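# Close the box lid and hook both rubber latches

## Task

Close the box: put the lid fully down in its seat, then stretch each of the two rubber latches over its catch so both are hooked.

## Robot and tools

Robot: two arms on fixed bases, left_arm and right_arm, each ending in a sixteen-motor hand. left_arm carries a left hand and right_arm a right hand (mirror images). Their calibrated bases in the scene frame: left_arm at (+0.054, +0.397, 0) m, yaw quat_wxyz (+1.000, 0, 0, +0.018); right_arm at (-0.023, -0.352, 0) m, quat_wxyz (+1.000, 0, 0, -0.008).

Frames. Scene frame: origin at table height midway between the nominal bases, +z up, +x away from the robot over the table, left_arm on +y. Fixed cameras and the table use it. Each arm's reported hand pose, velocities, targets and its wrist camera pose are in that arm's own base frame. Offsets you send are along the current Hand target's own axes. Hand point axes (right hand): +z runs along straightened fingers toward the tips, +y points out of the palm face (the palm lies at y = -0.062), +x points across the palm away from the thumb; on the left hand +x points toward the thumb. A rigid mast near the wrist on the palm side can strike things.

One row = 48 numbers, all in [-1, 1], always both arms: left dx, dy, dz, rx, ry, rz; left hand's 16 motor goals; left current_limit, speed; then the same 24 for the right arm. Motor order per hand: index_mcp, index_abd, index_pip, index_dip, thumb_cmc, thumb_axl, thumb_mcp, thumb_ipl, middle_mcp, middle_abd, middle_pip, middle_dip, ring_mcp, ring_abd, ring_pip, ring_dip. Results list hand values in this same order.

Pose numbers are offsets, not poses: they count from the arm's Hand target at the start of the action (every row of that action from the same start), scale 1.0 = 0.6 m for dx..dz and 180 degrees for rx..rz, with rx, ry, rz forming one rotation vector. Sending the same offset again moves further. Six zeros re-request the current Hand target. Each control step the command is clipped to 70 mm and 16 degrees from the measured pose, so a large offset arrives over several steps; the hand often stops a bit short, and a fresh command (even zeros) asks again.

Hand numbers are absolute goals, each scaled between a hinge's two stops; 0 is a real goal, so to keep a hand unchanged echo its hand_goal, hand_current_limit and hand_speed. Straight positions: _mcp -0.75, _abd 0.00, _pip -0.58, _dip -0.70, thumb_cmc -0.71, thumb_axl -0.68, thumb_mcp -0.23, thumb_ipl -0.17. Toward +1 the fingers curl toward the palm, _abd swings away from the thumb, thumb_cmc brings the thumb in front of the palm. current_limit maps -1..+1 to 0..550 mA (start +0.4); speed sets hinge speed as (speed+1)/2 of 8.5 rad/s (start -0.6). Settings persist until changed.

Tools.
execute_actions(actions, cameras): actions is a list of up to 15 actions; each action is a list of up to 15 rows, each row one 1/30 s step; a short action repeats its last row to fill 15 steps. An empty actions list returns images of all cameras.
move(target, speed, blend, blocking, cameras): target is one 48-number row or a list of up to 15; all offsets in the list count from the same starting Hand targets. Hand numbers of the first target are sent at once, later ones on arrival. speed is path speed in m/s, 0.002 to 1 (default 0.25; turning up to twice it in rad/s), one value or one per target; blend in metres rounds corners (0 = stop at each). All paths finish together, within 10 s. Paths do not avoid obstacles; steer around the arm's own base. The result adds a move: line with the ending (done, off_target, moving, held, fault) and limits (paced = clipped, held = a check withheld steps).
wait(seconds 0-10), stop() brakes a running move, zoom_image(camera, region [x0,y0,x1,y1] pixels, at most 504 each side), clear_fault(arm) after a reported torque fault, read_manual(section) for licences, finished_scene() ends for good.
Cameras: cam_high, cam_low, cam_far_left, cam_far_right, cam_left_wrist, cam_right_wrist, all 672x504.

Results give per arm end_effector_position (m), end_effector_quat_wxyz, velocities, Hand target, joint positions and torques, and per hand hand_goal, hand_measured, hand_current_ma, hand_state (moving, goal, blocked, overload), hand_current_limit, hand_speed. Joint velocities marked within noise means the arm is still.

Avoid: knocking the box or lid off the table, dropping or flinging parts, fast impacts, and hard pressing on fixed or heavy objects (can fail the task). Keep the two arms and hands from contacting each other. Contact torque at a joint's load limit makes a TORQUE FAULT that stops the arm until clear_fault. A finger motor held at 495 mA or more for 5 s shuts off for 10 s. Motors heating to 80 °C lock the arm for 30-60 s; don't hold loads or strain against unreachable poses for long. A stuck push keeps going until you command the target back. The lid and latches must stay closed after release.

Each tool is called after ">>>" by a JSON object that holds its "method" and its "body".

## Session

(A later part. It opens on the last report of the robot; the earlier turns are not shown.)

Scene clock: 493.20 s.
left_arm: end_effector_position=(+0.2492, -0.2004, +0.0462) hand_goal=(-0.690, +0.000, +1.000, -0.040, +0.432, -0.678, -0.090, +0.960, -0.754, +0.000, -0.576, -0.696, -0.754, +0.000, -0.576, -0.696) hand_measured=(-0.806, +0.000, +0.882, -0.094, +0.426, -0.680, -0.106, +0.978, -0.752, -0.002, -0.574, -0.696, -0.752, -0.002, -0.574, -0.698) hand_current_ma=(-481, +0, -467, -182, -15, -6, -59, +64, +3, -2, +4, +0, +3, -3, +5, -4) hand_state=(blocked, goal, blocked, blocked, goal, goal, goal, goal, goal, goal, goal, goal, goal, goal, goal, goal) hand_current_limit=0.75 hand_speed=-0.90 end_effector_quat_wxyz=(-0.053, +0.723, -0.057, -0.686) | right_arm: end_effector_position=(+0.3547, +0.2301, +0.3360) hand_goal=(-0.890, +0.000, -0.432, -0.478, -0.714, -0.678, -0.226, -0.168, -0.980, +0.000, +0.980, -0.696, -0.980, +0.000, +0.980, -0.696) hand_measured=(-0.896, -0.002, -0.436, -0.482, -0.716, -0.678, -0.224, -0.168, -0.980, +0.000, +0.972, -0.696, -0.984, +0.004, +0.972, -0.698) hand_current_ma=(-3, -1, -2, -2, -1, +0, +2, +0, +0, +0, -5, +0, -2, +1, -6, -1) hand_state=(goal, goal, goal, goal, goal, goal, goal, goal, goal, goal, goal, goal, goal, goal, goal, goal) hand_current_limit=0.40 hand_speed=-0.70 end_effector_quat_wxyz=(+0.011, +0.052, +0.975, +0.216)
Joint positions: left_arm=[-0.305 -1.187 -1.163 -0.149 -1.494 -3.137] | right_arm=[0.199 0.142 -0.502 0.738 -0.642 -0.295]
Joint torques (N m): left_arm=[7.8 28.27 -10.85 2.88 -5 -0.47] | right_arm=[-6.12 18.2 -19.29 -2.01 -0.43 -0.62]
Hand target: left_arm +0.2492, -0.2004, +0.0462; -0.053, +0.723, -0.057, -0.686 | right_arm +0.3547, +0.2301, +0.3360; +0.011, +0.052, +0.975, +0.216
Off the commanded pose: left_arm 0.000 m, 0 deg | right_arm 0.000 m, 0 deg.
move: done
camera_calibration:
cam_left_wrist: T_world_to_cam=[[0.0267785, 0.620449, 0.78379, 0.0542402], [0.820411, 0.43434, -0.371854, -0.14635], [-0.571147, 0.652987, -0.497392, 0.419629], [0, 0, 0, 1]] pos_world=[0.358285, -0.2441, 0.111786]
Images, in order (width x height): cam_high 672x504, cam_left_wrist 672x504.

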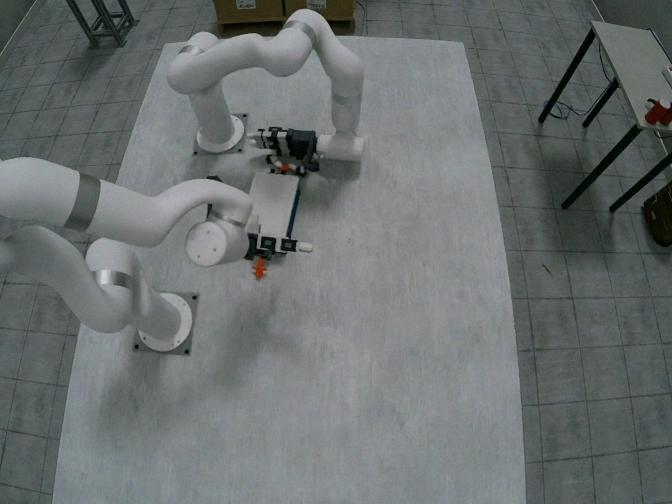

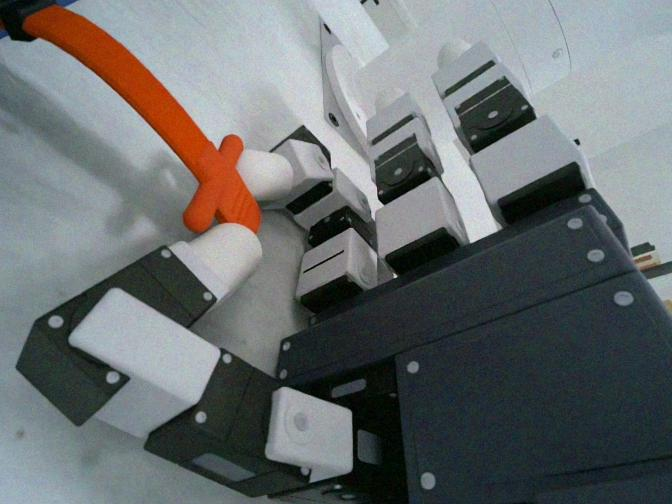

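>>> {"method": "move", "body": {"target": [[-0.084,0.0183,-0.0044,0,0,0, -0.69,0,1.0,-0.04, 0.433,-0.678,-0.090,0.96, -0.754,0,-0.576,-0.696, -0.754,0,-0.576,-0.696, 0.75,-0.9, 0,0,0,0,0,0, -0.89,0,-0.431,-0.478,-0.714,-0.678,-0.226,-0.168,-0.98,0,0.98,-0.696,-0.98,0,0.98,-0.696,0.4,-0.7],[-0.1307,0.0517,-0.0068,0,0,0, -0.69,0,1.0,-0.04, 0.433,-0.678,-0.090,0.96, -0.754,0,-0.576,-0.696, -0.754,0,-0.576,-0.696, 0.75,-0.9, 0,0,0,0,0,0, -0.89,0,-0.431,-0.478,-0.714,-0.678,-0.226,-0.168,-0.98,0,0.98,-0.696,-0.98,0,0.98,-0.696,0.4,-0.7]], "speed": 0.06, "blend": [0.01,0], "cameras": ["cam_left_wrist","cam_high","cam_far_left","cam_low"]}}

>>> {"method": "zoom_image", "body": {"camera": "cam_left_wrist", "region": [80, 40, 330, 290]}}

>>> {"method": "zoom_image", "body": {"camera": "cam_low", "region": [450, 80, 570, 180]}}

Scene clock: 498.23 s.
left_arm: end_effector_position=(+0.2443, -0.2310, +0.1247) hand_goal=(-0.690, +0.000, +1.000, -0.040, +0.432, -0.678, -0.090, +0.960, -0.754, +0.000, -0.576, -0.696, -0.754, +0.000, -0.576, -0.696) hand_measured=(-0.794, +0.010, +0.882, -0.094, +0.410, -0.696, -0.106, +0.978, -0.752, -0.002, -0.574, -0.696, -0.752, -0.002, -0.574, -0.698) hand_current_ma=(-431, +21, -467, -182, -61, -57, -59, +72, +3, -2, +4, +0, +3, -3, +5, -4) hand_state=(blocked, goal, blocked, blocked, blocked, goal, goal, goal, goal, goal, goal, goal, goal, goal, goal, goal) hand_current_limit=0.75 hand_speed=-0.90 end_effector_quat_wxyz=(-0.053, +0.723, -0.057, -0.686) | right_arm: end_effector_position=(+0.3547, +0.2301, +0.3360) hand_goal=(-0.890, +0.000, -0.432, -0.478, -0.714, -0.678, -0.226, -0.168, -0.980, +0.000, +0.980, -0.696, -0.980, +0.000, +0.980, -0.696) hand_measured=(-0.896, -0.002, -0.436, -0.482, -0.716, -0.678, -0.224, -0.168, -0.980, +0.000, +0.972, -0.696, -0.984, +0.004, +0.972, -0.698) hand_current_ma=(-3, -1, -2, -2, -1, +0, +2, +0, +0, +0, -5, +0, -2, +1, -6, -1) hand_state=(goal, goal, goal, goal, goal, goal, goal, goal, goal, goal, goal, goal, goal, goal, goal, goal) hand_current_limit=0.40 hand_speed=-0.70 end_effector_quat_wxyz=(+0.011, +0.052, +0.975, +0.216)
Joint positions: left_arm=[-0.365 -1.002 -1.069 -0.209 -1.583 -3.155] | right_arm=[0.199 0.142 -0.502 0.738 -0.642 -0.295]
Joint torques (N m): left_arm=[-6.34 46.6 1.31 -3.31 -5.83 -0.41] | right_arm=[-7.73 17.73 -19.57 -1.47 -0.45 -0.68]
Hand target: left_arm +0.2443, -0.2310, +0.1248; -0.053, +0.723, -0.057, -0.686 | right_arm +0.3547, +0.2301, +0.3360; +0.011, +0.052, +0.975, +0.216
Off the commanded pose: left_arm 0.000 m, 0 deg | right_arm 0.000 m, 0 deg.
move: done
camera_calibration:
cam_left_wrist: T_world_to_cam=[[0.0267785, 0.620449, 0.78379, 0.0117677], [0.820411, 0.43434, -0.371854, -0.0998923], [-0.571147, 0.652987, -0.497392, 0.475791], [0, 0, 0, 1]] pos_world=[0.353385, -0.2746, 0.190286]
Images, in order (width x height): cam_high 672x504, cam_low 672x504, cam_far_left 672x504, cam_left_wrist 672x504.

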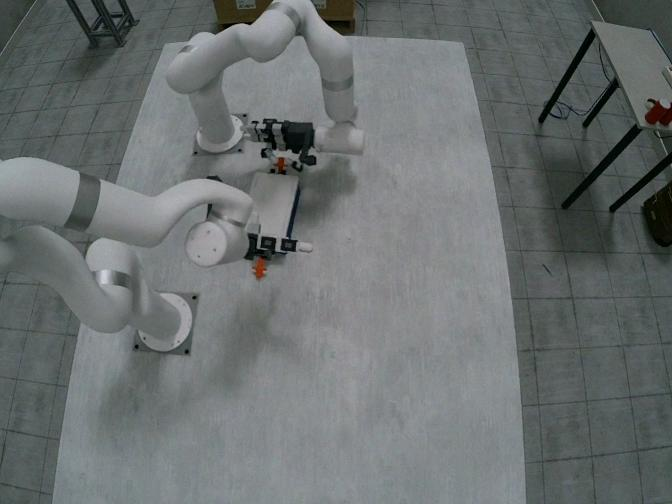

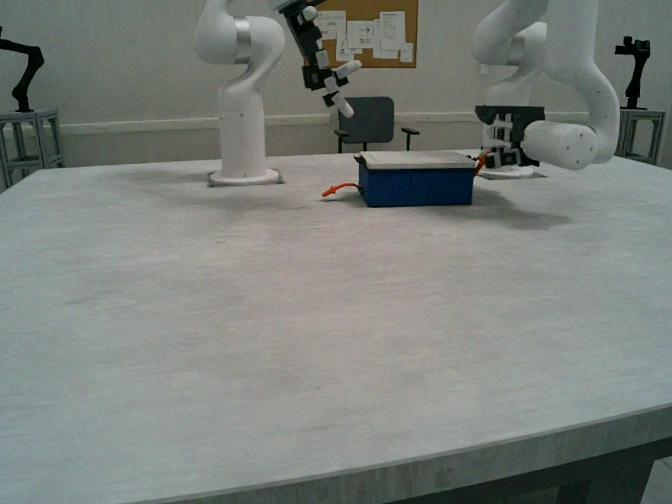

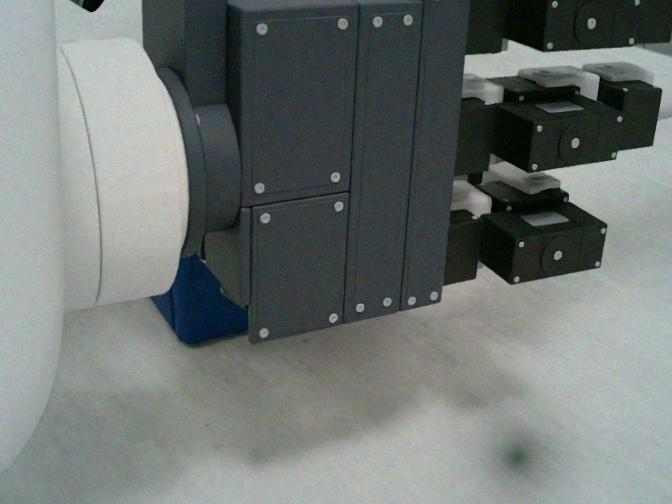

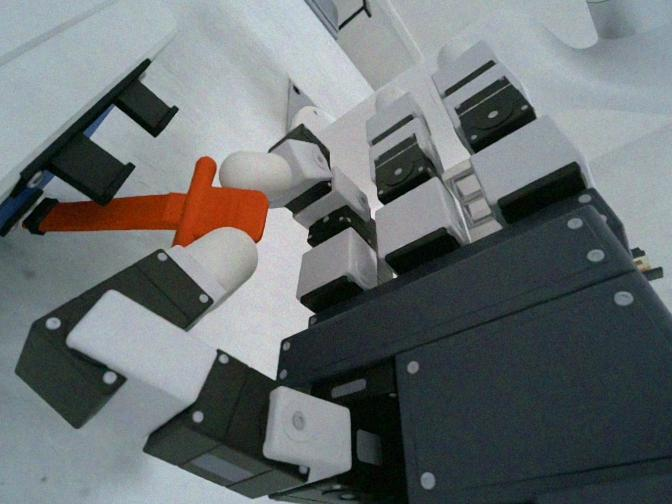

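Scaled by 2.016 from the camera's 672x504 image, which has a finer 960x720 frame.

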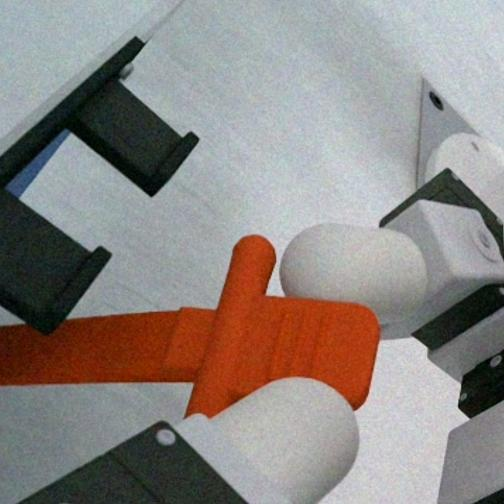

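Scaled by 4.200 from the camera's 672x504 image, which has a finer 960x720 frame.

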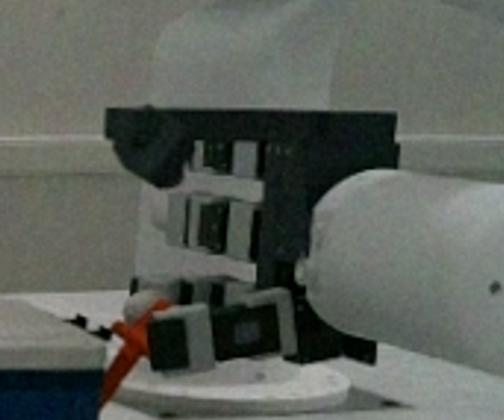

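>>> {"method": "move", "body": {"target": [-0.0302,0.02255,0.0022,0,0,0.0833, -0.69,0,1.0,-0.04, 0.433,-0.678,-0.090,0.96, -0.754,0,-0.576,-0.696, -0.754,0,-0.576,-0.696, 0.75,-0.9, 0,0,0,0,0,0, -0.89,0,-0.431,-0.478,-0.714,-0.678,-0.226,-0.168,-0.98,0,0.98,-0.696,-0.98,0,0.98,-0.696,0.4,-0.7], "speed": 0.05, "cameras": ["cam_left_wrist","cam_high","cam_low"]}}

>>> {"method": "zoom_image", "body": {"camera": "cam_left_wrist", "region": [0, 0, 330, 290]}}

>>> {"method": "zoom_image", "body": {"camera": "cam_low", "region": [450, 80, 570, 180]}}

Scene clock: 502.97 s.
left_arm: end_effector_position=(+0.2399, -0.2440, +0.1428) hand_goal=(-0.690, +0.000, +1.000, -0.040, +0.432, -0.678, -0.090, +0.960, -0.754, +0.000, -0.576, -0.696, -0.754, +0.000, -0.576, -0.696) hand_measured=(-0.784, +0.022, +0.896, -0.094, +0.410, -0.696, -0.098, +0.984, -0.754, -0.002, -0.574, -0.696, -0.754, -0.002, -0.574, -0.698) hand_current_ma=(-384, +53, -406, -180, -65, -64, -28, +95, +0, -2, +3, +0, +0, -3, +4, -4) hand_state=(blocked, blocked, blocked, blocked, blocked, goal, goal, blocked, goal, goal, goal, goal, goal, goal, goal, goal) hand_current_limit=0.75 hand_speed=-0.90 end_effector_quat_wxyz=(+0.037, +0.710, -0.151, -0.687) | right_arm: end_effector_position=(+0.3547, +0.2301, +0.3360) hand_goal=(-0.890, +0.000, -0.432, -0.478, -0.714, -0.678, -0.226, -0.168, -0.980, +0.000, +0.980, -0.696, -0.980, +0.000, +0.980, -0.696) hand_measured=(-0.896, -0.002, -0.436, -0.482, -0.716, -0.678, -0.224, -0.168, -0.980, +0.000, +0.972, -0.696, -0.984, +0.004, +0.972, -0.698) hand_current_ma=(-3, -1, -2, -2, -1, +0, +2, +0, +0, +0, -5, +0, -2, +1, -6, -1) hand_state=(goal, goal, goal, goal, goal, goal, goal, goal, goal, goal, goal, goal, goal, goal, goal, goal) hand_current_limit=0.40 hand_speed=-0.70 end_effector_quat_wxyz=(+0.011, +0.052, +0.975, +0.216)
Joint positions: left_arm=[-0.386 -1.015 -1.078 -0.229 -1.58 -2.893] | right_arm=[0.199 0.142 -0.502 0.738 -0.642 -0.295]
Joint torques (N m): left_arm=[-6.98 28.03 -12.07 -3.46 0 0.9] | right_arm=[-7.15 17.38 -19.26 -1.42 -0.31 -0.83]
Hand target: left_arm +0.2399, -0.2440, +0.1428; +0.037, +0.710, -0.151, -0.687 | right_arm +0.3547, +0.2301, +0.3360; +0.011, +0.052, +0.975, +0.216
Off the commanded pose: left_arm 0.000 m, 0 deg | right_arm 0.000 m, 0 deg.
move: done
camera_calibration:
cam_left_wrist: T_world_to_cam=[[0.0649881, 0.799056, 0.597734, 0.066755], [0.807754, 0.30959, -0.501685, -0.0928039], [-0.585927, 0.515425, -0.625321, 0.47901], [0, 0, 0, 1]] pos_world=[0.351289, -0.271504, 0.213075]
Images, in order (width x height): cam_high 672x504, cam_low 672x504, cam_left_wrist 672x504.

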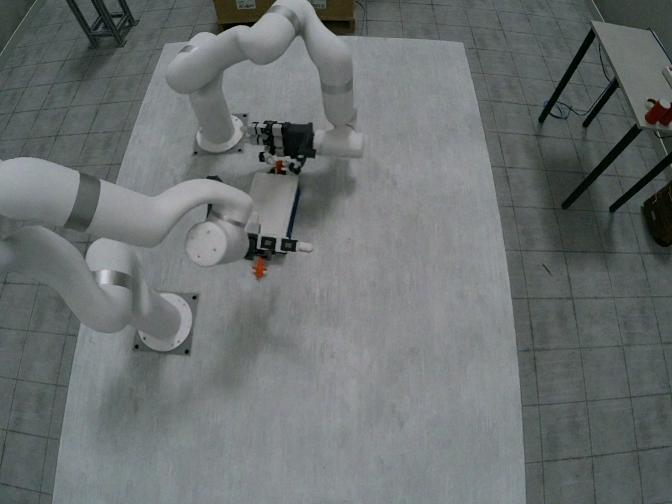

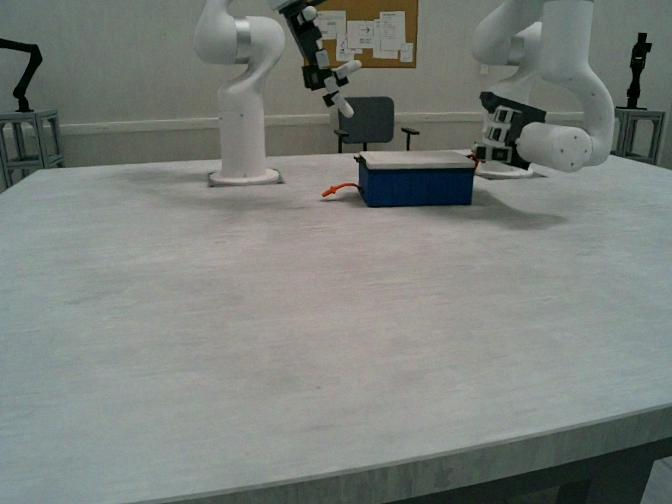

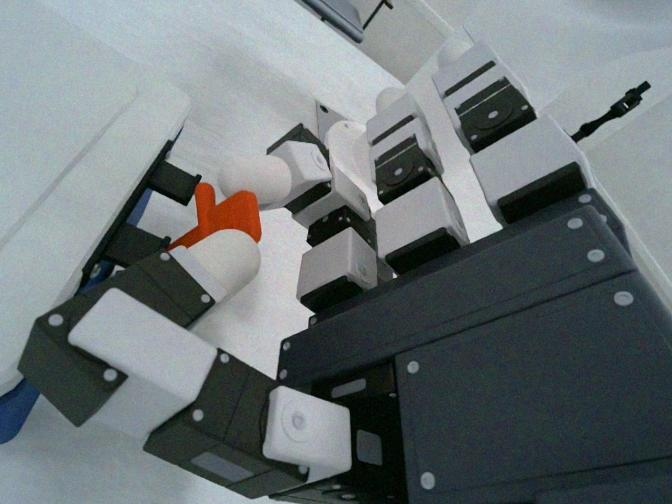

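Scaled by 1.527 from the camera's 672x504 image, which has a finer 960x720 frame.

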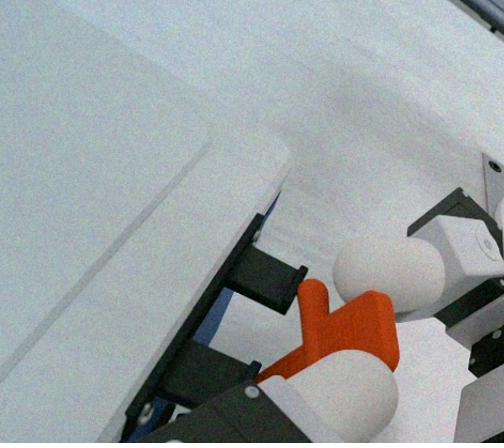

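Scaled by 4.200 from the camera's 672x504 image, which has a finer 960x720 frame.

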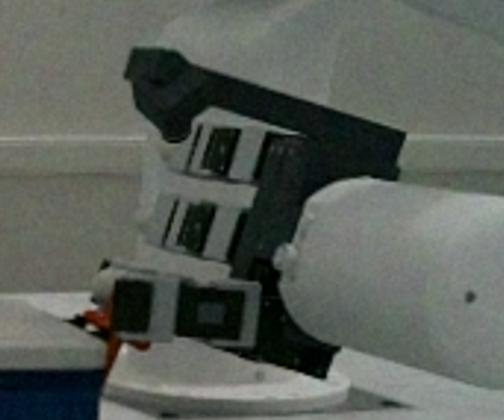

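>>> {"method": "move", "body": {"target": [[0,0,0,0,0,0, -0.63,0,1.0,0.0, 0.433,-0.678,-0.05,0.91, -0.754,0,-0.576,-0.696, -0.754,0,-0.576,-0.696, 0.75,-0.9, 0,0,0,0,0,0, -0.89,0,-0.431,-0.478,-0.714,-0.678,-0.226,-0.168,-0.98,0,0.98,-0.696,-0.98,0,0.98,-0.696,0.4,-0.7],[-0.01033,0.001,0.0045,0,0,0, -0.63,0,1.0,0.0, 0.433,-0.678,-0.05,0.91, -0.754,0,-0.576,-0.696, -0.754,0,-0.576,-0.696, 0.75,-0.9, 0,0,0,0,0,0, -0.89,0,-0.431,-0.478,-0.714,-0.678,-0.226,-0.168,-0.98,0,0.98,-0.696,-0.98,0,0.98,-0.696,0.4,-0.7]], "speed": 0.03, "cameras": ["cam_left_wrist"]}}

>>> {"method": "zoom_image", "body": {"camera": "cam_left_wrist", "region": [60, 80, 310, 300]}}

Scene clock: 507.90 s.
left_arm: end_effector_position=(+0.2371, -0.2425, +0.1488) hand_goal=(-0.630, +0.000, +1.000, +0.000, +0.432, -0.678, -0.050, +0.910, -0.754, +0.000, -0.576, -0.696, -0.754, +0.000, -0.576, -0.696) hand_measured=(-0.690, +0.002, +0.974, -0.016, +0.414, -0.686, -0.048, +0.926, -0.754, -0.002, -0.574, -0.696, -0.754, -0.002, -0.574, -0.698) hand_current_ma=(-220, +4, -74, -45, -47, -23, +3, +57, +0, -2, +3, +0, +0, -3, +4, -4) hand_state=(blocked, goal, blocked, goal, goal, goal, goal, goal, goal, goal, goal, goal, goal, goal, goal, goal) hand_current_limit=0.75 hand_speed=-0.90 end_effector_quat_wxyz=(+0.037, +0.710, -0.151, -0.687) | right_arm: end_effector_position=(+0.3547, +0.2301, +0.3360) hand_goal=(-0.890, +0.000, -0.432, -0.478, -0.714, -0.678, -0.226, -0.168, -0.980, +0.000, +0.980, -0.696, -0.980, +0.000, +0.980, -0.696) hand_measured=(-0.896, -0.002, -0.436, -0.482, -0.716, -0.678, -0.224, -0.168, -0.980, +0.000, +0.972, -0.696, -0.984, +0.004, +0.972, -0.698) hand_current_ma=(-3, -1, -2, -2, -1, +0, +2, +0, +0, +0, -5, +0, -2, +1, -6, -1) hand_state=(goal, goal, goal, goal, goal, goal, goal, goal, goal, goal, goal, goal, goal, goal, goal, goal) hand_current_limit=0.40 hand_speed=-0.70 end_effector_quat_wxyz=(+0.011, +0.052, +0.975, +0.216)
Joint positions: left_arm=[-0.385 -0.997 -1.062 -0.229 -1.581 -2.894] | right_arm=[0.199 0.142 -0.502 0.738 -0.642 -0.295]
Joint torques (N m): left_arm=[8.28 44.66 1.03 3.22 -4.97 -0.36] | right_arm=[-7.13 17.49 -19.31 -1.28 -0.26 -0.73]
Hand target: left_arm +0.2371, -0.2425, +0.1488; +0.037, +0.710, -0.151, -0.687 | right_arm +0.3547, +0.2301, +0.3360; +0.011, +0.052, +0.975, +0.216
Off the commanded pose: left_arm 0.000 m, 0 deg | right_arm 0.000 m, 0 deg.
move: done
camera_calibration:
cam_left_wrist: T_world_to_cam=[[0.0650058, 0.799122, 0.597644, 0.0622633], [0.80773, 0.309542, -0.501752, -0.0879551], [-0.585957, 0.515352, -0.625353, 0.480398], [0, 0, 0, 1]] pos_world=[0.348489, -0.270104, 0.219075]
Images, in order (width x height): cam_left_wrist 672x504.

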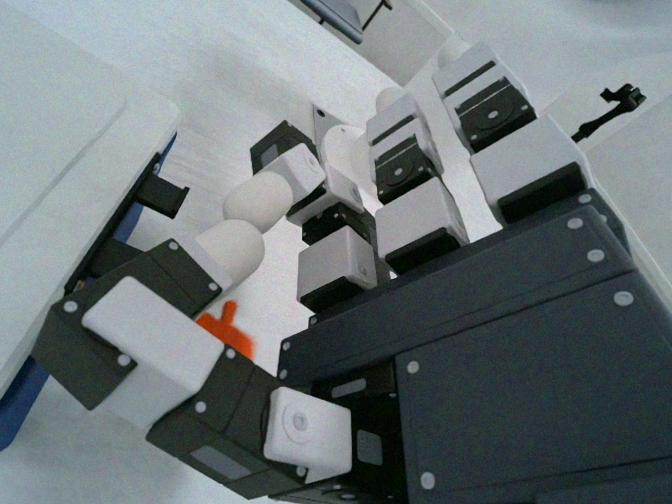

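Scaled by 2.016 from the camera's 672x504 image, which has a finer 960x720 frame.

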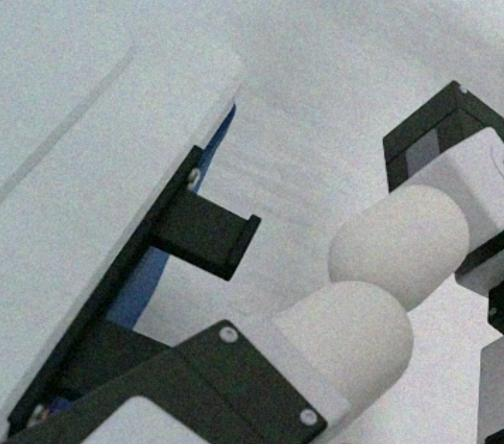

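>>> {"method": "move", "body": {"target": [[0,0,0,0,0,0, -0.9,0,0.70,-0.10, 0.433,-0.678,-0.074,0.924, -0.754,0,-0.576,-0.696, -0.754,0,-0.576,-0.696, 0.5,-0.5, 0,0,0,0,0,0, -0.89,0,-0.431,-0.478,-0.714,-0.678,-0.226,-0.168,-0.98,0,0.98,-0.696,-0.98,0,0.98,-0.696,0.4,-0.7],[0.04685,-0.16523,-0.0044,0,0,-0.0833, -0.9,0,0.70,-0.10, 0.433,-0.678,-0.074,0.924, -0.754,0,-0.576,-0.696, -0.754,0,-0.576,-0.696, 0.5,-0.5, 0,0,0,0,0,0, -0.89,0,-0.431,-0.478,-0.714,-0.678,-0.226,-0.168,-0.98,0,0.98,-0.696,-0.98,0,0.98,-0.696,0.4,-0.7],[0.13887,-0.1433,0,0,0,-0.0833, -0.9,0,0.70,-0.10, 0.433,-0.678,-0.074,0.924, -0.754,0,-0.576,-0.696, -0.754,0,-0.576,-0.696, 0.5,-0.5, 0,0,0,0,0,0, -0.89,0,-0.431,-0.478,-0.714,-0.678,-0.226,-0.168,-0.98,0,0.98,-0.696,-0.98,0,0.98,-0.696,0.4,-0.7]], "speed": [0.1,0.15,0.08], "cameras": ["cam_left_wrist","cam_high"]}}

>>> {"method": "zoom_image", "body": {"camera": "cam_left_wrist", "region": [60, 40, 310, 290]}}

>>> {"method": "zoom_image", "body": {"camera": "cam_high", "region": [250, 140, 330, 200]}}

Scene clock: 518.90 s.
left_arm: end_effector_position=(+0.2521, -0.1827, +0.0462) hand_goal=(-0.900, +0.000, +0.700, -0.100, +0.432, -0.678, -0.074, +0.924, -0.754, +0.000, -0.576, -0.696, -0.754, +0.000, -0.576, -0.696) hand_measured=(-0.900, +0.002, +0.702, -0.098, +0.418, -0.682, -0.072, +0.926, -0.754, -0.002, -0.574, -0.696, -0.754, -0.002, -0.574, -0.698) hand_current_ma=(+1, +1, +4, +5, -38, -13, +5, +4, +0, -2, +3, +0, +0, -3, +4, -4) hand_state=(goal, goal, goal, goal, goal, goal, goal, goal, goal, goal, goal, goal, goal, goal, goal, goal) hand_current_limit=0.50 hand_speed=-0.50 end_effector_quat_wxyz=(-0.053, +0.723, -0.057, -0.686) | right_arm: end_effector_position=(+0.3547, +0.2301, +0.3360) hand_goal=(-0.890, +0.000, -0.432, -0.478, -0.714, -0.678, -0.226, -0.168, -0.980, +0.000, +0.980, -0.696, -0.980, +0.000, +0.980, -0.696) hand_measured=(-0.896, -0.002, -0.436, -0.482, -0.716, -0.678, -0.224, -0.168, -0.980, +0.000, +0.972, -0.696, -0.984, +0.004, +0.972, -0.698) hand_current_ma=(-3, -1, -2, -2, -1, +0, +2, +0, +0, +0, -5, +0, -2, +1, -6, -1) hand_state=(goal, goal, goal, goal, goal, goal, goal, goal, goal, goal, goal, goal, goal, goal, goal, goal) hand_current_limit=0.40 hand_speed=-0.70 end_effector_quat_wxyz=(+0.011, +0.052, +0.975, +0.216)
Joint positions: left_arm=[-0.269 -1.186 -1.157 -0.113 -1.489 -3.137] | right_arm=[0.199 0.142 -0.502 0.738 -0.642 -0.295]
Joint torques (N m): left_arm=[-7.17 27.73 -10.89 -3.73 1.39 0.62] | right_arm=[-6.62 18.74 -19.3 -1.47 -0.21 -0.69]
Hand target: left_arm +0.2521, -0.1827, +0.0462; -0.053, +0.723, -0.057, -0.686 | right_arm +0.3547, +0.2301, +0.3360; +0.011, +0.052, +0.975, +0.216
Off the commanded pose: left_arm 0.000 m, 0 deg | right_arm 0.000 m, 0 deg.
move: done
camera_calibration:
cam_left_wrist: T_world_to_cam=[[0.0267785, 0.620449, 0.78379, 0.0432617], [0.820411, 0.43434, -0.371854, -0.156372], [-0.571147, 0.652987, -0.497392, 0.40962], [0, 0, 0, 1]] pos_world=[0.361085, -0.2264, 0.111686]
Images, in order (width x height): cam_high 672x504, cam_left_wrist 672x504.

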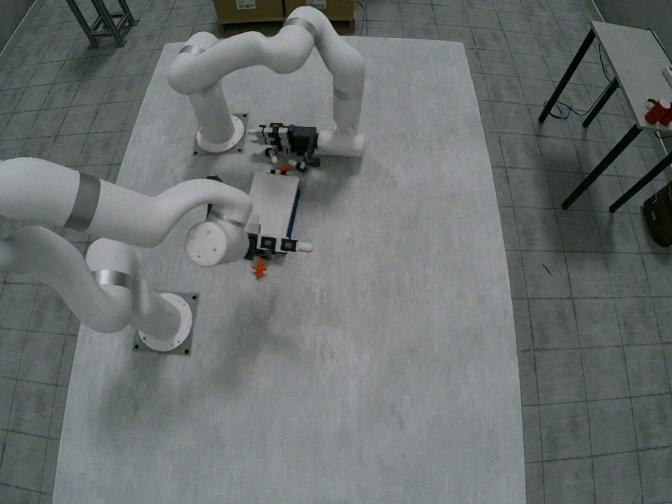

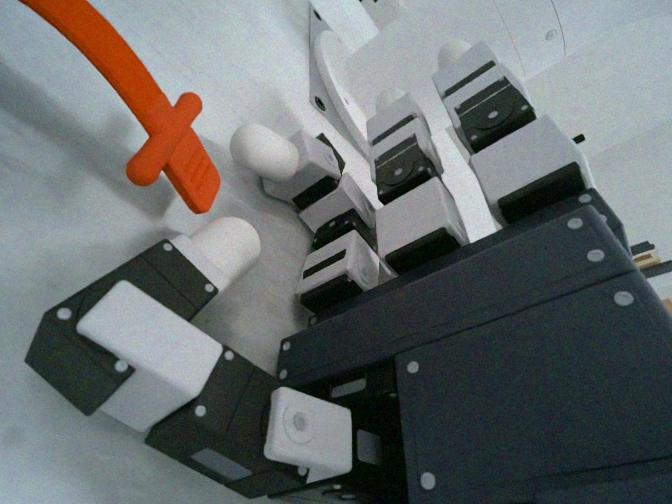

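Scaled by 2.016 from the camera's 672x504 image, which has a finer 960x720 frame.

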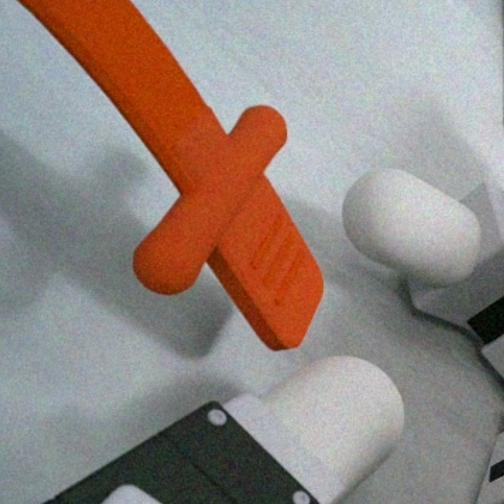

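Scaled by 6.300 from the camera's 672x504 image, which has a finer 960x720 frame.

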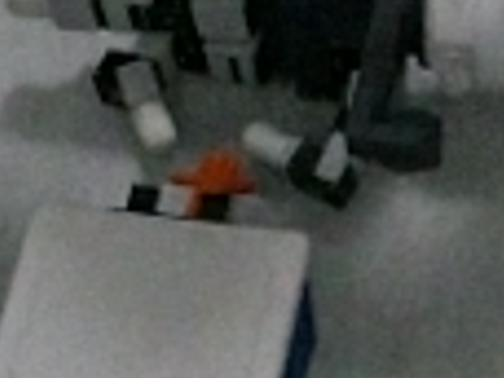

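>>> {"method": "move", "body": {"target": [[0,0.0300,-0.0033,0,0,0, -0.9,0,0.70,-0.10, 0.433,-0.678,-0.074,0.924, -0.754,0,-0.576,-0.696, -0.754,0,-0.576,-0.696, 0.5,-0.5, 0,0,0,0,0,0, -0.89,0,-0.431,-0.478,-0.714,-0.678,-0.226,-0.168,-0.98,0,0.98,-0.696,-0.98,0,0.98,-0.696,0.4,-0.7],[0,0.0300,-0.0033,0,0,0, -0.80,0,0.86,-0.09, 0.433,-0.678,-0.074,0.924, -0.754,0,-0.576,-0.696, -0.754,0,-0.576,-0.696, 0.5,-0.85, 0,0,0,0,0,0, -0.89,0,-0.431,-0.478,-0.714,-0.678,-0.226,-0.168,-0.98,0,0.98,-0.696,-0.98,0,0.98,-0.696,0.4,-0.7]], "speed": [0.06,0.1], "cameras": ["cam_left_wrist","cam_high"]}}

>>> {"method": "zoom_image", "body": {"camera": "cam_left_wrist", "region": [60, 40, 310, 290]}}

>>> {"method": "zoom_image", "body": {"camera": "cam_high", "region": [250, 140, 330, 200]}}

Scene clock: 521.60 s.
left_arm: end_effector_position=(+0.2512, -0.2008, +0.0463) hand_goal=(-0.800, +0.000, +0.860, -0.090, +0.432, -0.678, -0.074, +0.924, -0.754, +0.000, -0.576, -0.696, -0.754, +0.000, -0.576, -0.696) hand_measured=(-0.810, +0.000, +0.826, -0.096, +0.418, -0.682, -0.074, +0.928, -0.754, -0.002, -0.574, -0.696, -0.754, -0.002, -0.574, -0.698) hand_current_ma=(-27, +1, -103, -15, -38, -13, +2, +11, +0, -2, +3, +0, +0, -3, +4, -4) hand_state=(goal, goal, blocked, goal, goal, goal, goal, goal, goal, goal, goal, goal, goal, goal, goal, goal) hand_current_limit=0.50 hand_speed=-0.85 end_effector_quat_wxyz=(-0.053, +0.723, -0.057, -0.686) | right_arm: end_effector_position=(+0.3547, +0.2301, +0.3360) hand_goal=(-0.890, +0.000, -0.432, -0.478, -0.714, -0.678, -0.226, -0.168, -0.980, +0.000, +0.980, -0.696, -0.980, +0.000, +0.980, -0.696) hand_measured=(-0.896, -0.002, -0.436, -0.482, -0.716, -0.678, -0.224, -0.168, -0.980, +0.000, +0.972, -0.696, -0.984, +0.004, +0.972, -0.698) hand_current_ma=(-3, -1, -2, -2, -1, +0, +2, +0, +0, +0, -5, +0, -2, +1, -6, -1) hand_state=(goal, goal, goal, goal, goal, goal, goal, goal, goal, goal, goal, goal, goal, goal, goal, goal) hand_current_limit=0.40 hand_speed=-0.70 end_effector_quat_wxyz=(+0.011, +0.052, +0.975, +0.216)
Joint positions: left_arm=[-0.304 -1.189 -1.169 -0.148 -1.498 -3.138] | right_arm=[0.199 0.142 -0.502 0.738 -0.642 -0.295]
Joint torques (N m): left_arm=[-7.09 28.58 -11.07 -3.72 -4.91 -0.57] | right_arm=[-6.86 17.09 -19.34 -1.19 -0.09 -0.69]
Hand target: left_arm +0.2512, -0.2008, +0.0463; -0.053, +0.723, -0.057, -0.686 | right_arm +0.3547, +0.2301, +0.3360; +0.011, +0.052, +0.975, +0.216
Off the commanded pose: left_arm 0.000 m, 0 deg | right_arm 0.000 m, 0 deg.
move: done
camera_calibration:
cam_left_wrist: T_world_to_cam=[[0.0267785, 0.620449, 0.78379, 0.0543728], [0.820411, 0.43434, -0.371854, -0.147861], [-0.571147, 0.652987, -0.497392, 0.420967], [0, 0, 0, 1]] pos_world=[0.360285, -0.2444, 0.111786]
Images, in order (width x height): cam_high 672x504, cam_left_wrist 672x504.

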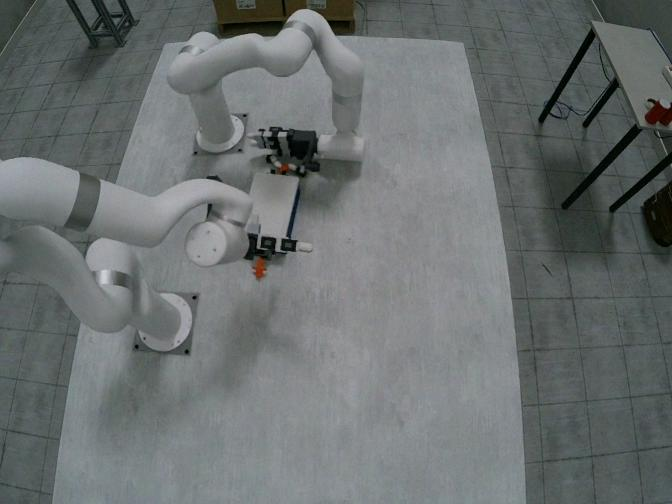

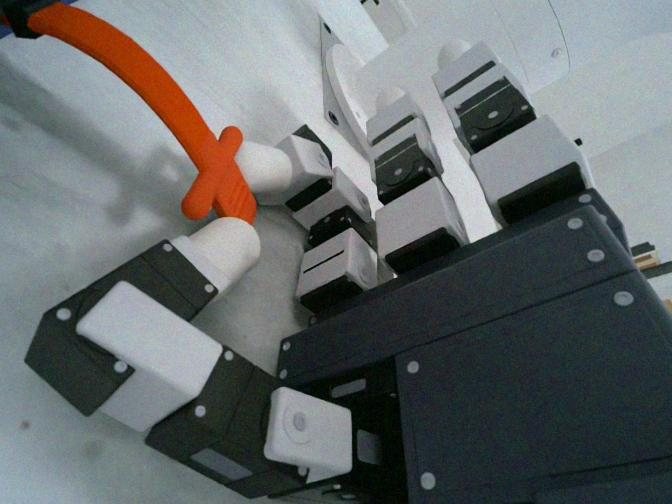

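Scaled by 2.016 from the camera's 672x504 image, which has a finer 960x720 frame.

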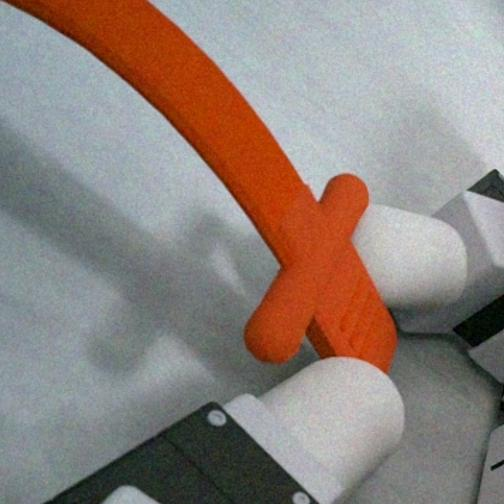

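Scaled by 6.300 from the camera's 672x504 image, which has a finer 960x720 frame.

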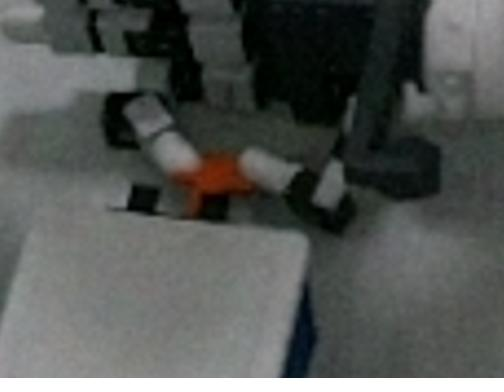

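>>> {"method": "move", "body": {"target": [[0,0,0,0,0,0, -0.83,0,0.82,-0.09, 0.433,-0.678,-0.092,0.882, -0.754,0,-0.576,-0.696, -0.754,0,-0.576,-0.696, 0.6,-0.85, 0,0,0,0,0,0, -0.89,0,-0.431,-0.478,-0.714,-0.678,-0.226,-0.168,-0.98,0,0.98,-0.696,-0.98,0,0.98,-0.696,0.4,-0.7],[0,0,0,0,0,0, -0.62,0,1.0,-0.02, 0.433,-0.678,-0.092,0.882, -0.754,0,-0.576,-0.696, -0.754,0,-0.576,-0.696, 0.79,-0.88, 0,0,0,0,0,0, -0.89,0,-0.431,-0.478,-0.714,-0.678,-0.226,-0.168,-0.98,0,0.98,-0.696,-0.98,0,0.98,-0.696,0.4,-0.7]], "speed": [0.06,0.1], "cameras": ["cam_left_wrist","cam_high"]}}

>>> {"method": "zoom_image", "body": {"camera": "cam_left_wrist", "region": [60, 40, 310, 290]}}

Scene clock: 525.43 s.
left_arm: end_effector_position=(+0.2512, -0.2008, +0.0463) hand_goal=(-0.620, +0.000, +1.000, -0.020, +0.432, -0.678, -0.092, +0.882, -0.754, +0.000, -0.576, -0.696, -0.754, +0.000, -0.576, -0.696) hand_measured=(-0.810, -0.002, +0.836, -0.062, +0.418, -0.684, -0.106, +0.898, -0.754, -0.002, -0.574, -0.696, -0.754, -0.002, -0.574, -0.698) hand_current_ma=(-492, -3, -492, -135, -38, -17, -51, +63, +0, -2, +3, +0, +0, -3, +4, -4) hand_state=(blocked, goal, blocked, blocked, goal, goal, goal, goal, goal, goal, goal, goal, goal, goal, goal, goal) hand_current_limit=0.79 hand_speed=-0.88 end_effector_quat_wxyz=(-0.053, +0.723, -0.057, -0.686) | right_arm: end_effector_position=(+0.3547, +0.2301, +0.3360) hand_goal=(-0.890, +0.000, -0.432, -0.478, -0.714, -0.678, -0.226, -0.168, -0.980, +0.000, +0.980, -0.696, -0.980, +0.000, +0.980, -0.696) hand_measured=(-0.896, -0.002, -0.436, -0.482, -0.716, -0.678, -0.224, -0.168, -0.980, +0.000, +0.972, -0.696, -0.984, +0.004, +0.972, -0.698) hand_current_ma=(-3, -1, -2, -2, -1, +0, +2, +0, +0, +0, -5, +0, -2, +1, -6, -1) hand_state=(goal, goal, goal, goal, goal, goal, goal, goal, goal, goal, goal, goal, goal, goal, goal, goal) hand_current_limit=0.40 hand_speed=-0.70 end_effector_quat_wxyz=(+0.011, +0.052, +0.975, +0.216)
Joint positions: left_arm=[-0.304 -1.189 -1.169 -0.148 -1.498 -3.138] | right_arm=[0.199 0.142 -0.502 0.738 -0.642 -0.295]
Joint torques (N m): left_arm=[-7.02 28.08 -10.63 -2.95 -4.9 -0.55] | right_arm=[-7.28 15.93 -19.1 -1.37 0 -0.64]
Hand target: left_arm +0.2512, -0.2008, +0.0463; -0.053, +0.723, -0.057, -0.686 | right_arm +0.3547, +0.2301, +0.3360; +0.011, +0.052, +0.975, +0.216
Off the commanded pose: left_arm 0.000 m, 0 deg | right_arm 0.000 m, 0 deg.
move: done
camera_calibration:
cam_left_wrist: T_world_to_cam=[[0.0267785, 0.620449, 0.78379, 0.0543728], [0.820411, 0.43434, -0.371854, -0.147861], [-0.571147, 0.652987, -0.497392, 0.420967], [0, 0, 0, 1]] pos_world=[0.360285, -0.2444, 0.111786]
Images, in order (width x height): cam_high 672x504, cam_left_wrist 672x504.

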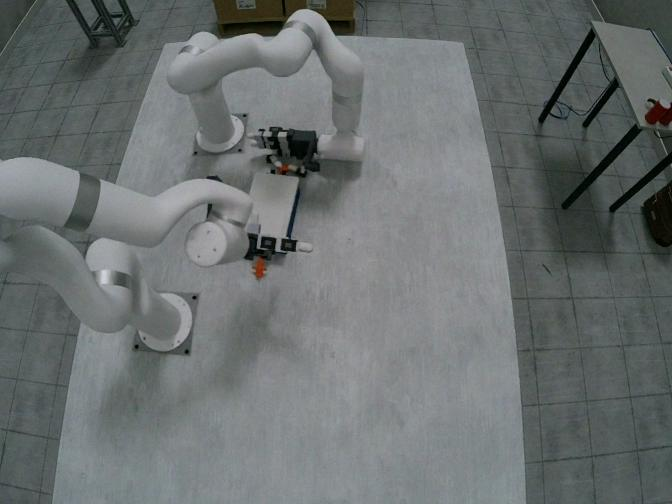

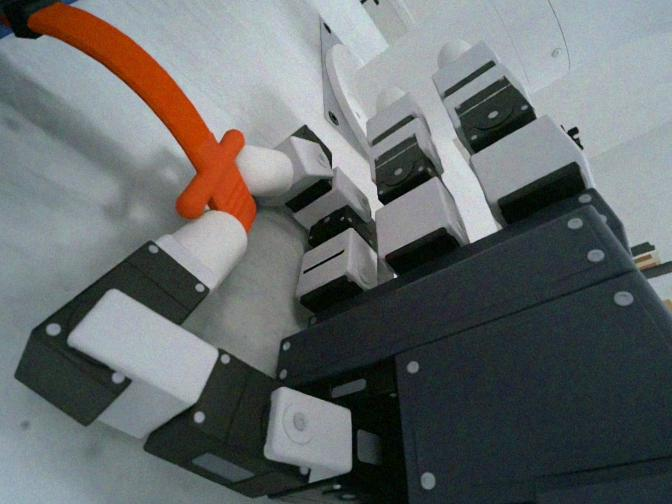

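Scaled by 2.016 from the camera's 672x504 image, which has a finer 960x720 frame.

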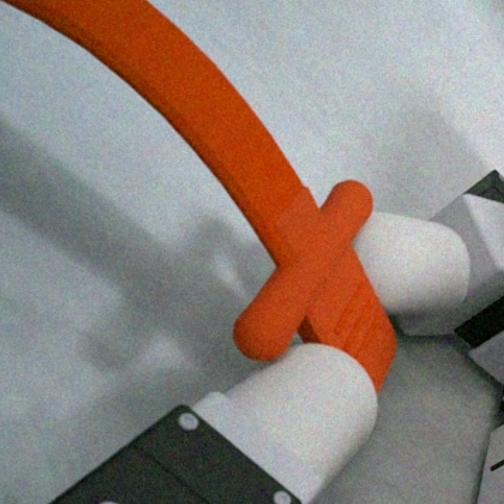

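>>> {"method": "move", "body": {"target": [[-0.084,0.0183,-0.0044,0,0,0, -0.62,0,1.0,-0.02, 0.433,-0.678,-0.092,0.882, -0.754,0,-0.576,-0.696, -0.754,0,-0.576,-0.696, 0.79,-0.88, 0,0,0,0,0,0, -0.89,0,-0.431,-0.478,-0.714,-0.678,-0.226,-0.168,-0.98,0,0.98,-0.696,-0.98,0,0.98,-0.696,0.4,-0.7],[-0.1377,0.0409,-0.0035,0,0,0.0833, -0.62,0,1.0,-0.02, 0.433,-0.678,-0.092,0.882, -0.754,0,-0.576,-0.696, -0.754,0,-0.576,-0.696, 0.79,-0.88, 0,0,0,0,0,0, -0.89,0,-0.431,-0.478,-0.714,-0.678,-0.226,-0.168,-0.98,0,0.98,-0.696,-0.98,0,0.98,-0.696,0.4,-0.7],[-0.1612,0.0742,-0.0014,0,0,0.0833, -0.62,0,1.0,-0.02, 0.433,-0.678,-0.092,0.882, -0.754,0,-0.576,-0.696, -0.754,0,-0.576,-0.696, 0.79,-0.88, 0,0,0,0,0,0, -0.89,0,-0.431,-0.478,-0.714,-0.678,-0.226,-0.168,-0.98,0,0.98,-0.696,-0.98,0,0.98,-0.696,0.4,-0.7]], "speed": [0.06,0.06,0.04], "blend": [0.01,0.01,0], "cameras": ["cam_left_wrist","cam_high","cam_low"]}}

>>> {"method": "zoom_image", "body": {"camera": "cam_left_wrist", "region": [60, 80, 310, 300]}}

>>> {"method": "zoom_image", "body": {"camera": "cam_low", "region": [450, 110, 530, 180]}}

Scene clock: 532.33 s.
left_arm: end_effector_position=(+0.2400, -0.2440, +0.1429) hand_goal=(-0.620, +0.000, +1.000, -0.020, +0.432, -0.678, -0.092, +0.882, -0.754, +0.000, -0.576, -0.696, -0.754, +0.000, -0.576, -0.696) hand_measured=(-0.804, +0.026, +0.850, -0.062, +0.402, -0.700, -0.122, +0.900, -0.754, -0.002, -0.574, -0.696, -0.754, -0.002, -0.574, -0.698) hand_current_ma=(-492, +65, -492, -135, -92, -78, -123, +68, +0, -2, +3, +0, +0, -3, +4, -4) hand_state=(blocked, blocked, blocked, blocked, blocked, blocked, blocked, goal, goal, goal, goal, goal, goal, goal, goal, goal) hand_current_limit=0.79 hand_speed=-0.88 end_effector_quat_wxyz=(+0.037, +0.710, -0.151, -0.687) | right_arm: end_effector_position=(+0.3547, +0.2301, +0.3360) hand_goal=(-0.890, +0.000, -0.432, -0.478, -0.714, -0.678, -0.226, -0.168, -0.980, +0.000, +0.980, -0.696, -0.980, +0.000, +0.980, -0.696) hand_measured=(-0.896, -0.002, -0.436, -0.482, -0.716, -0.678, -0.224, -0.168, -0.980, +0.000, +0.972, -0.696, -0.984, +0.004, +0.972, -0.698) hand_current_ma=(-3, -1, -2, -2, -1, +0, +2, +0, +0, +0, -5, +0, -2, +1, -6, -1) hand_state=(goal, goal, goal, goal, goal, goal, goal, goal, goal, goal, goal, goal, goal, goal, goal, goal) hand_current_limit=0.40 hand_speed=-0.70 end_effector_quat_wxyz=(+0.011, +0.052, +0.975, +0.216)
Joint positions: left_arm=[-0.386 -1.014 -1.078 -0.229 -1.58 -2.894] | right_arm=[0.199 0.142 -0.502 0.738 -0.642 -0.295]
Joint torques (N m): left_arm=[-6.59 47.31 0.9 -3.63 -6.56 -0.23] | right_arm=[-6.98 17.43 -18.89 -1.23 0.02 -0.66]
Hand target: left_arm +0.2400, -0.2440, +0.1429; +0.037, +0.710, -0.151, -0.687 | right_arm +0.3547, +0.2301, +0.3360; +0.011, +0.052, +0.975, +0.216
Off the commanded pose: left_arm 0.000 m, 0 deg | right_arm 0.000 m, 0 deg.
move: done
camera_calibration:
cam_left_wrist: T_world_to_cam=[[0.0649411, 0.799097, 0.597684, 0.0668072], [0.807736, 0.309606, -0.501704, -0.0927885], [-0.585957, 0.515352, -0.625353, 0.47918], [0, 0, 0, 1]] pos_world=[0.351389, -0.271604, 0.213175]
Images, in order (width x height): cam_high 672x504, cam_low 672x504, cam_left_wrist 672x504.

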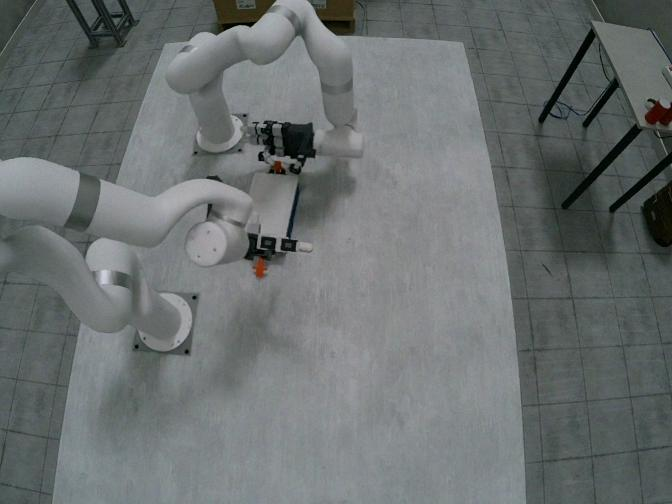

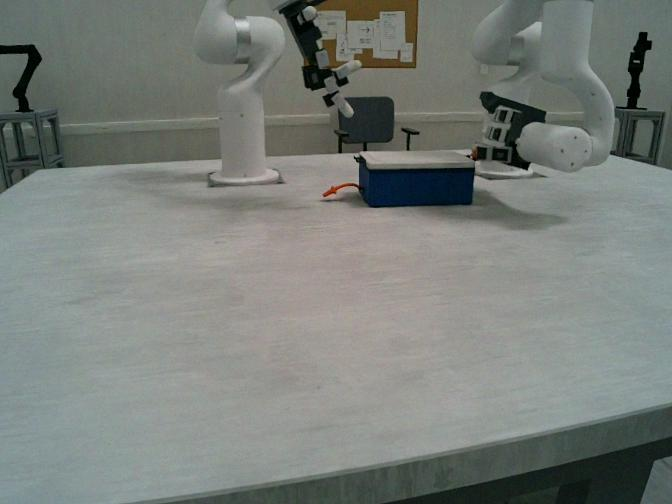

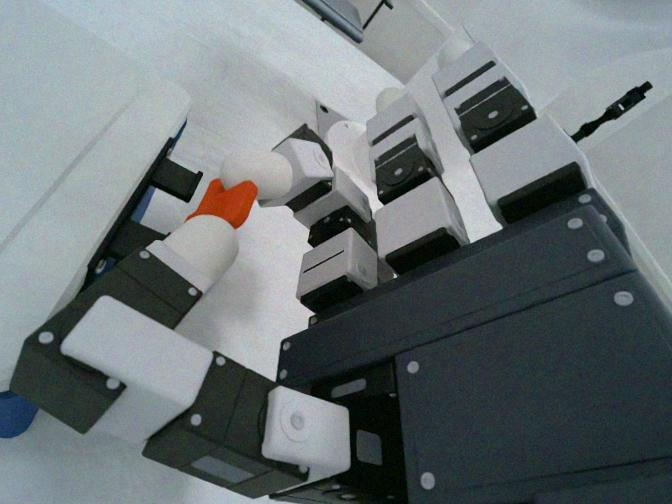

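Scaled by 2.016 from the camera's 672x504 image, which has a finer 960x720 frame.

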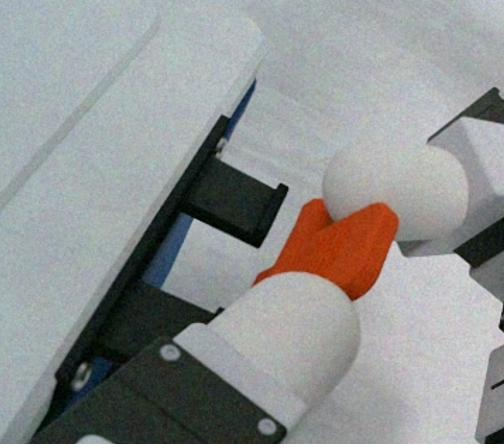

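Scaled by 6.300 from the camera's 672x504 image, which has a finer 960x720 frame.

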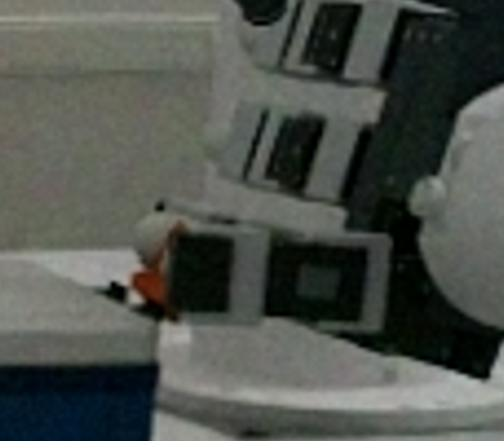

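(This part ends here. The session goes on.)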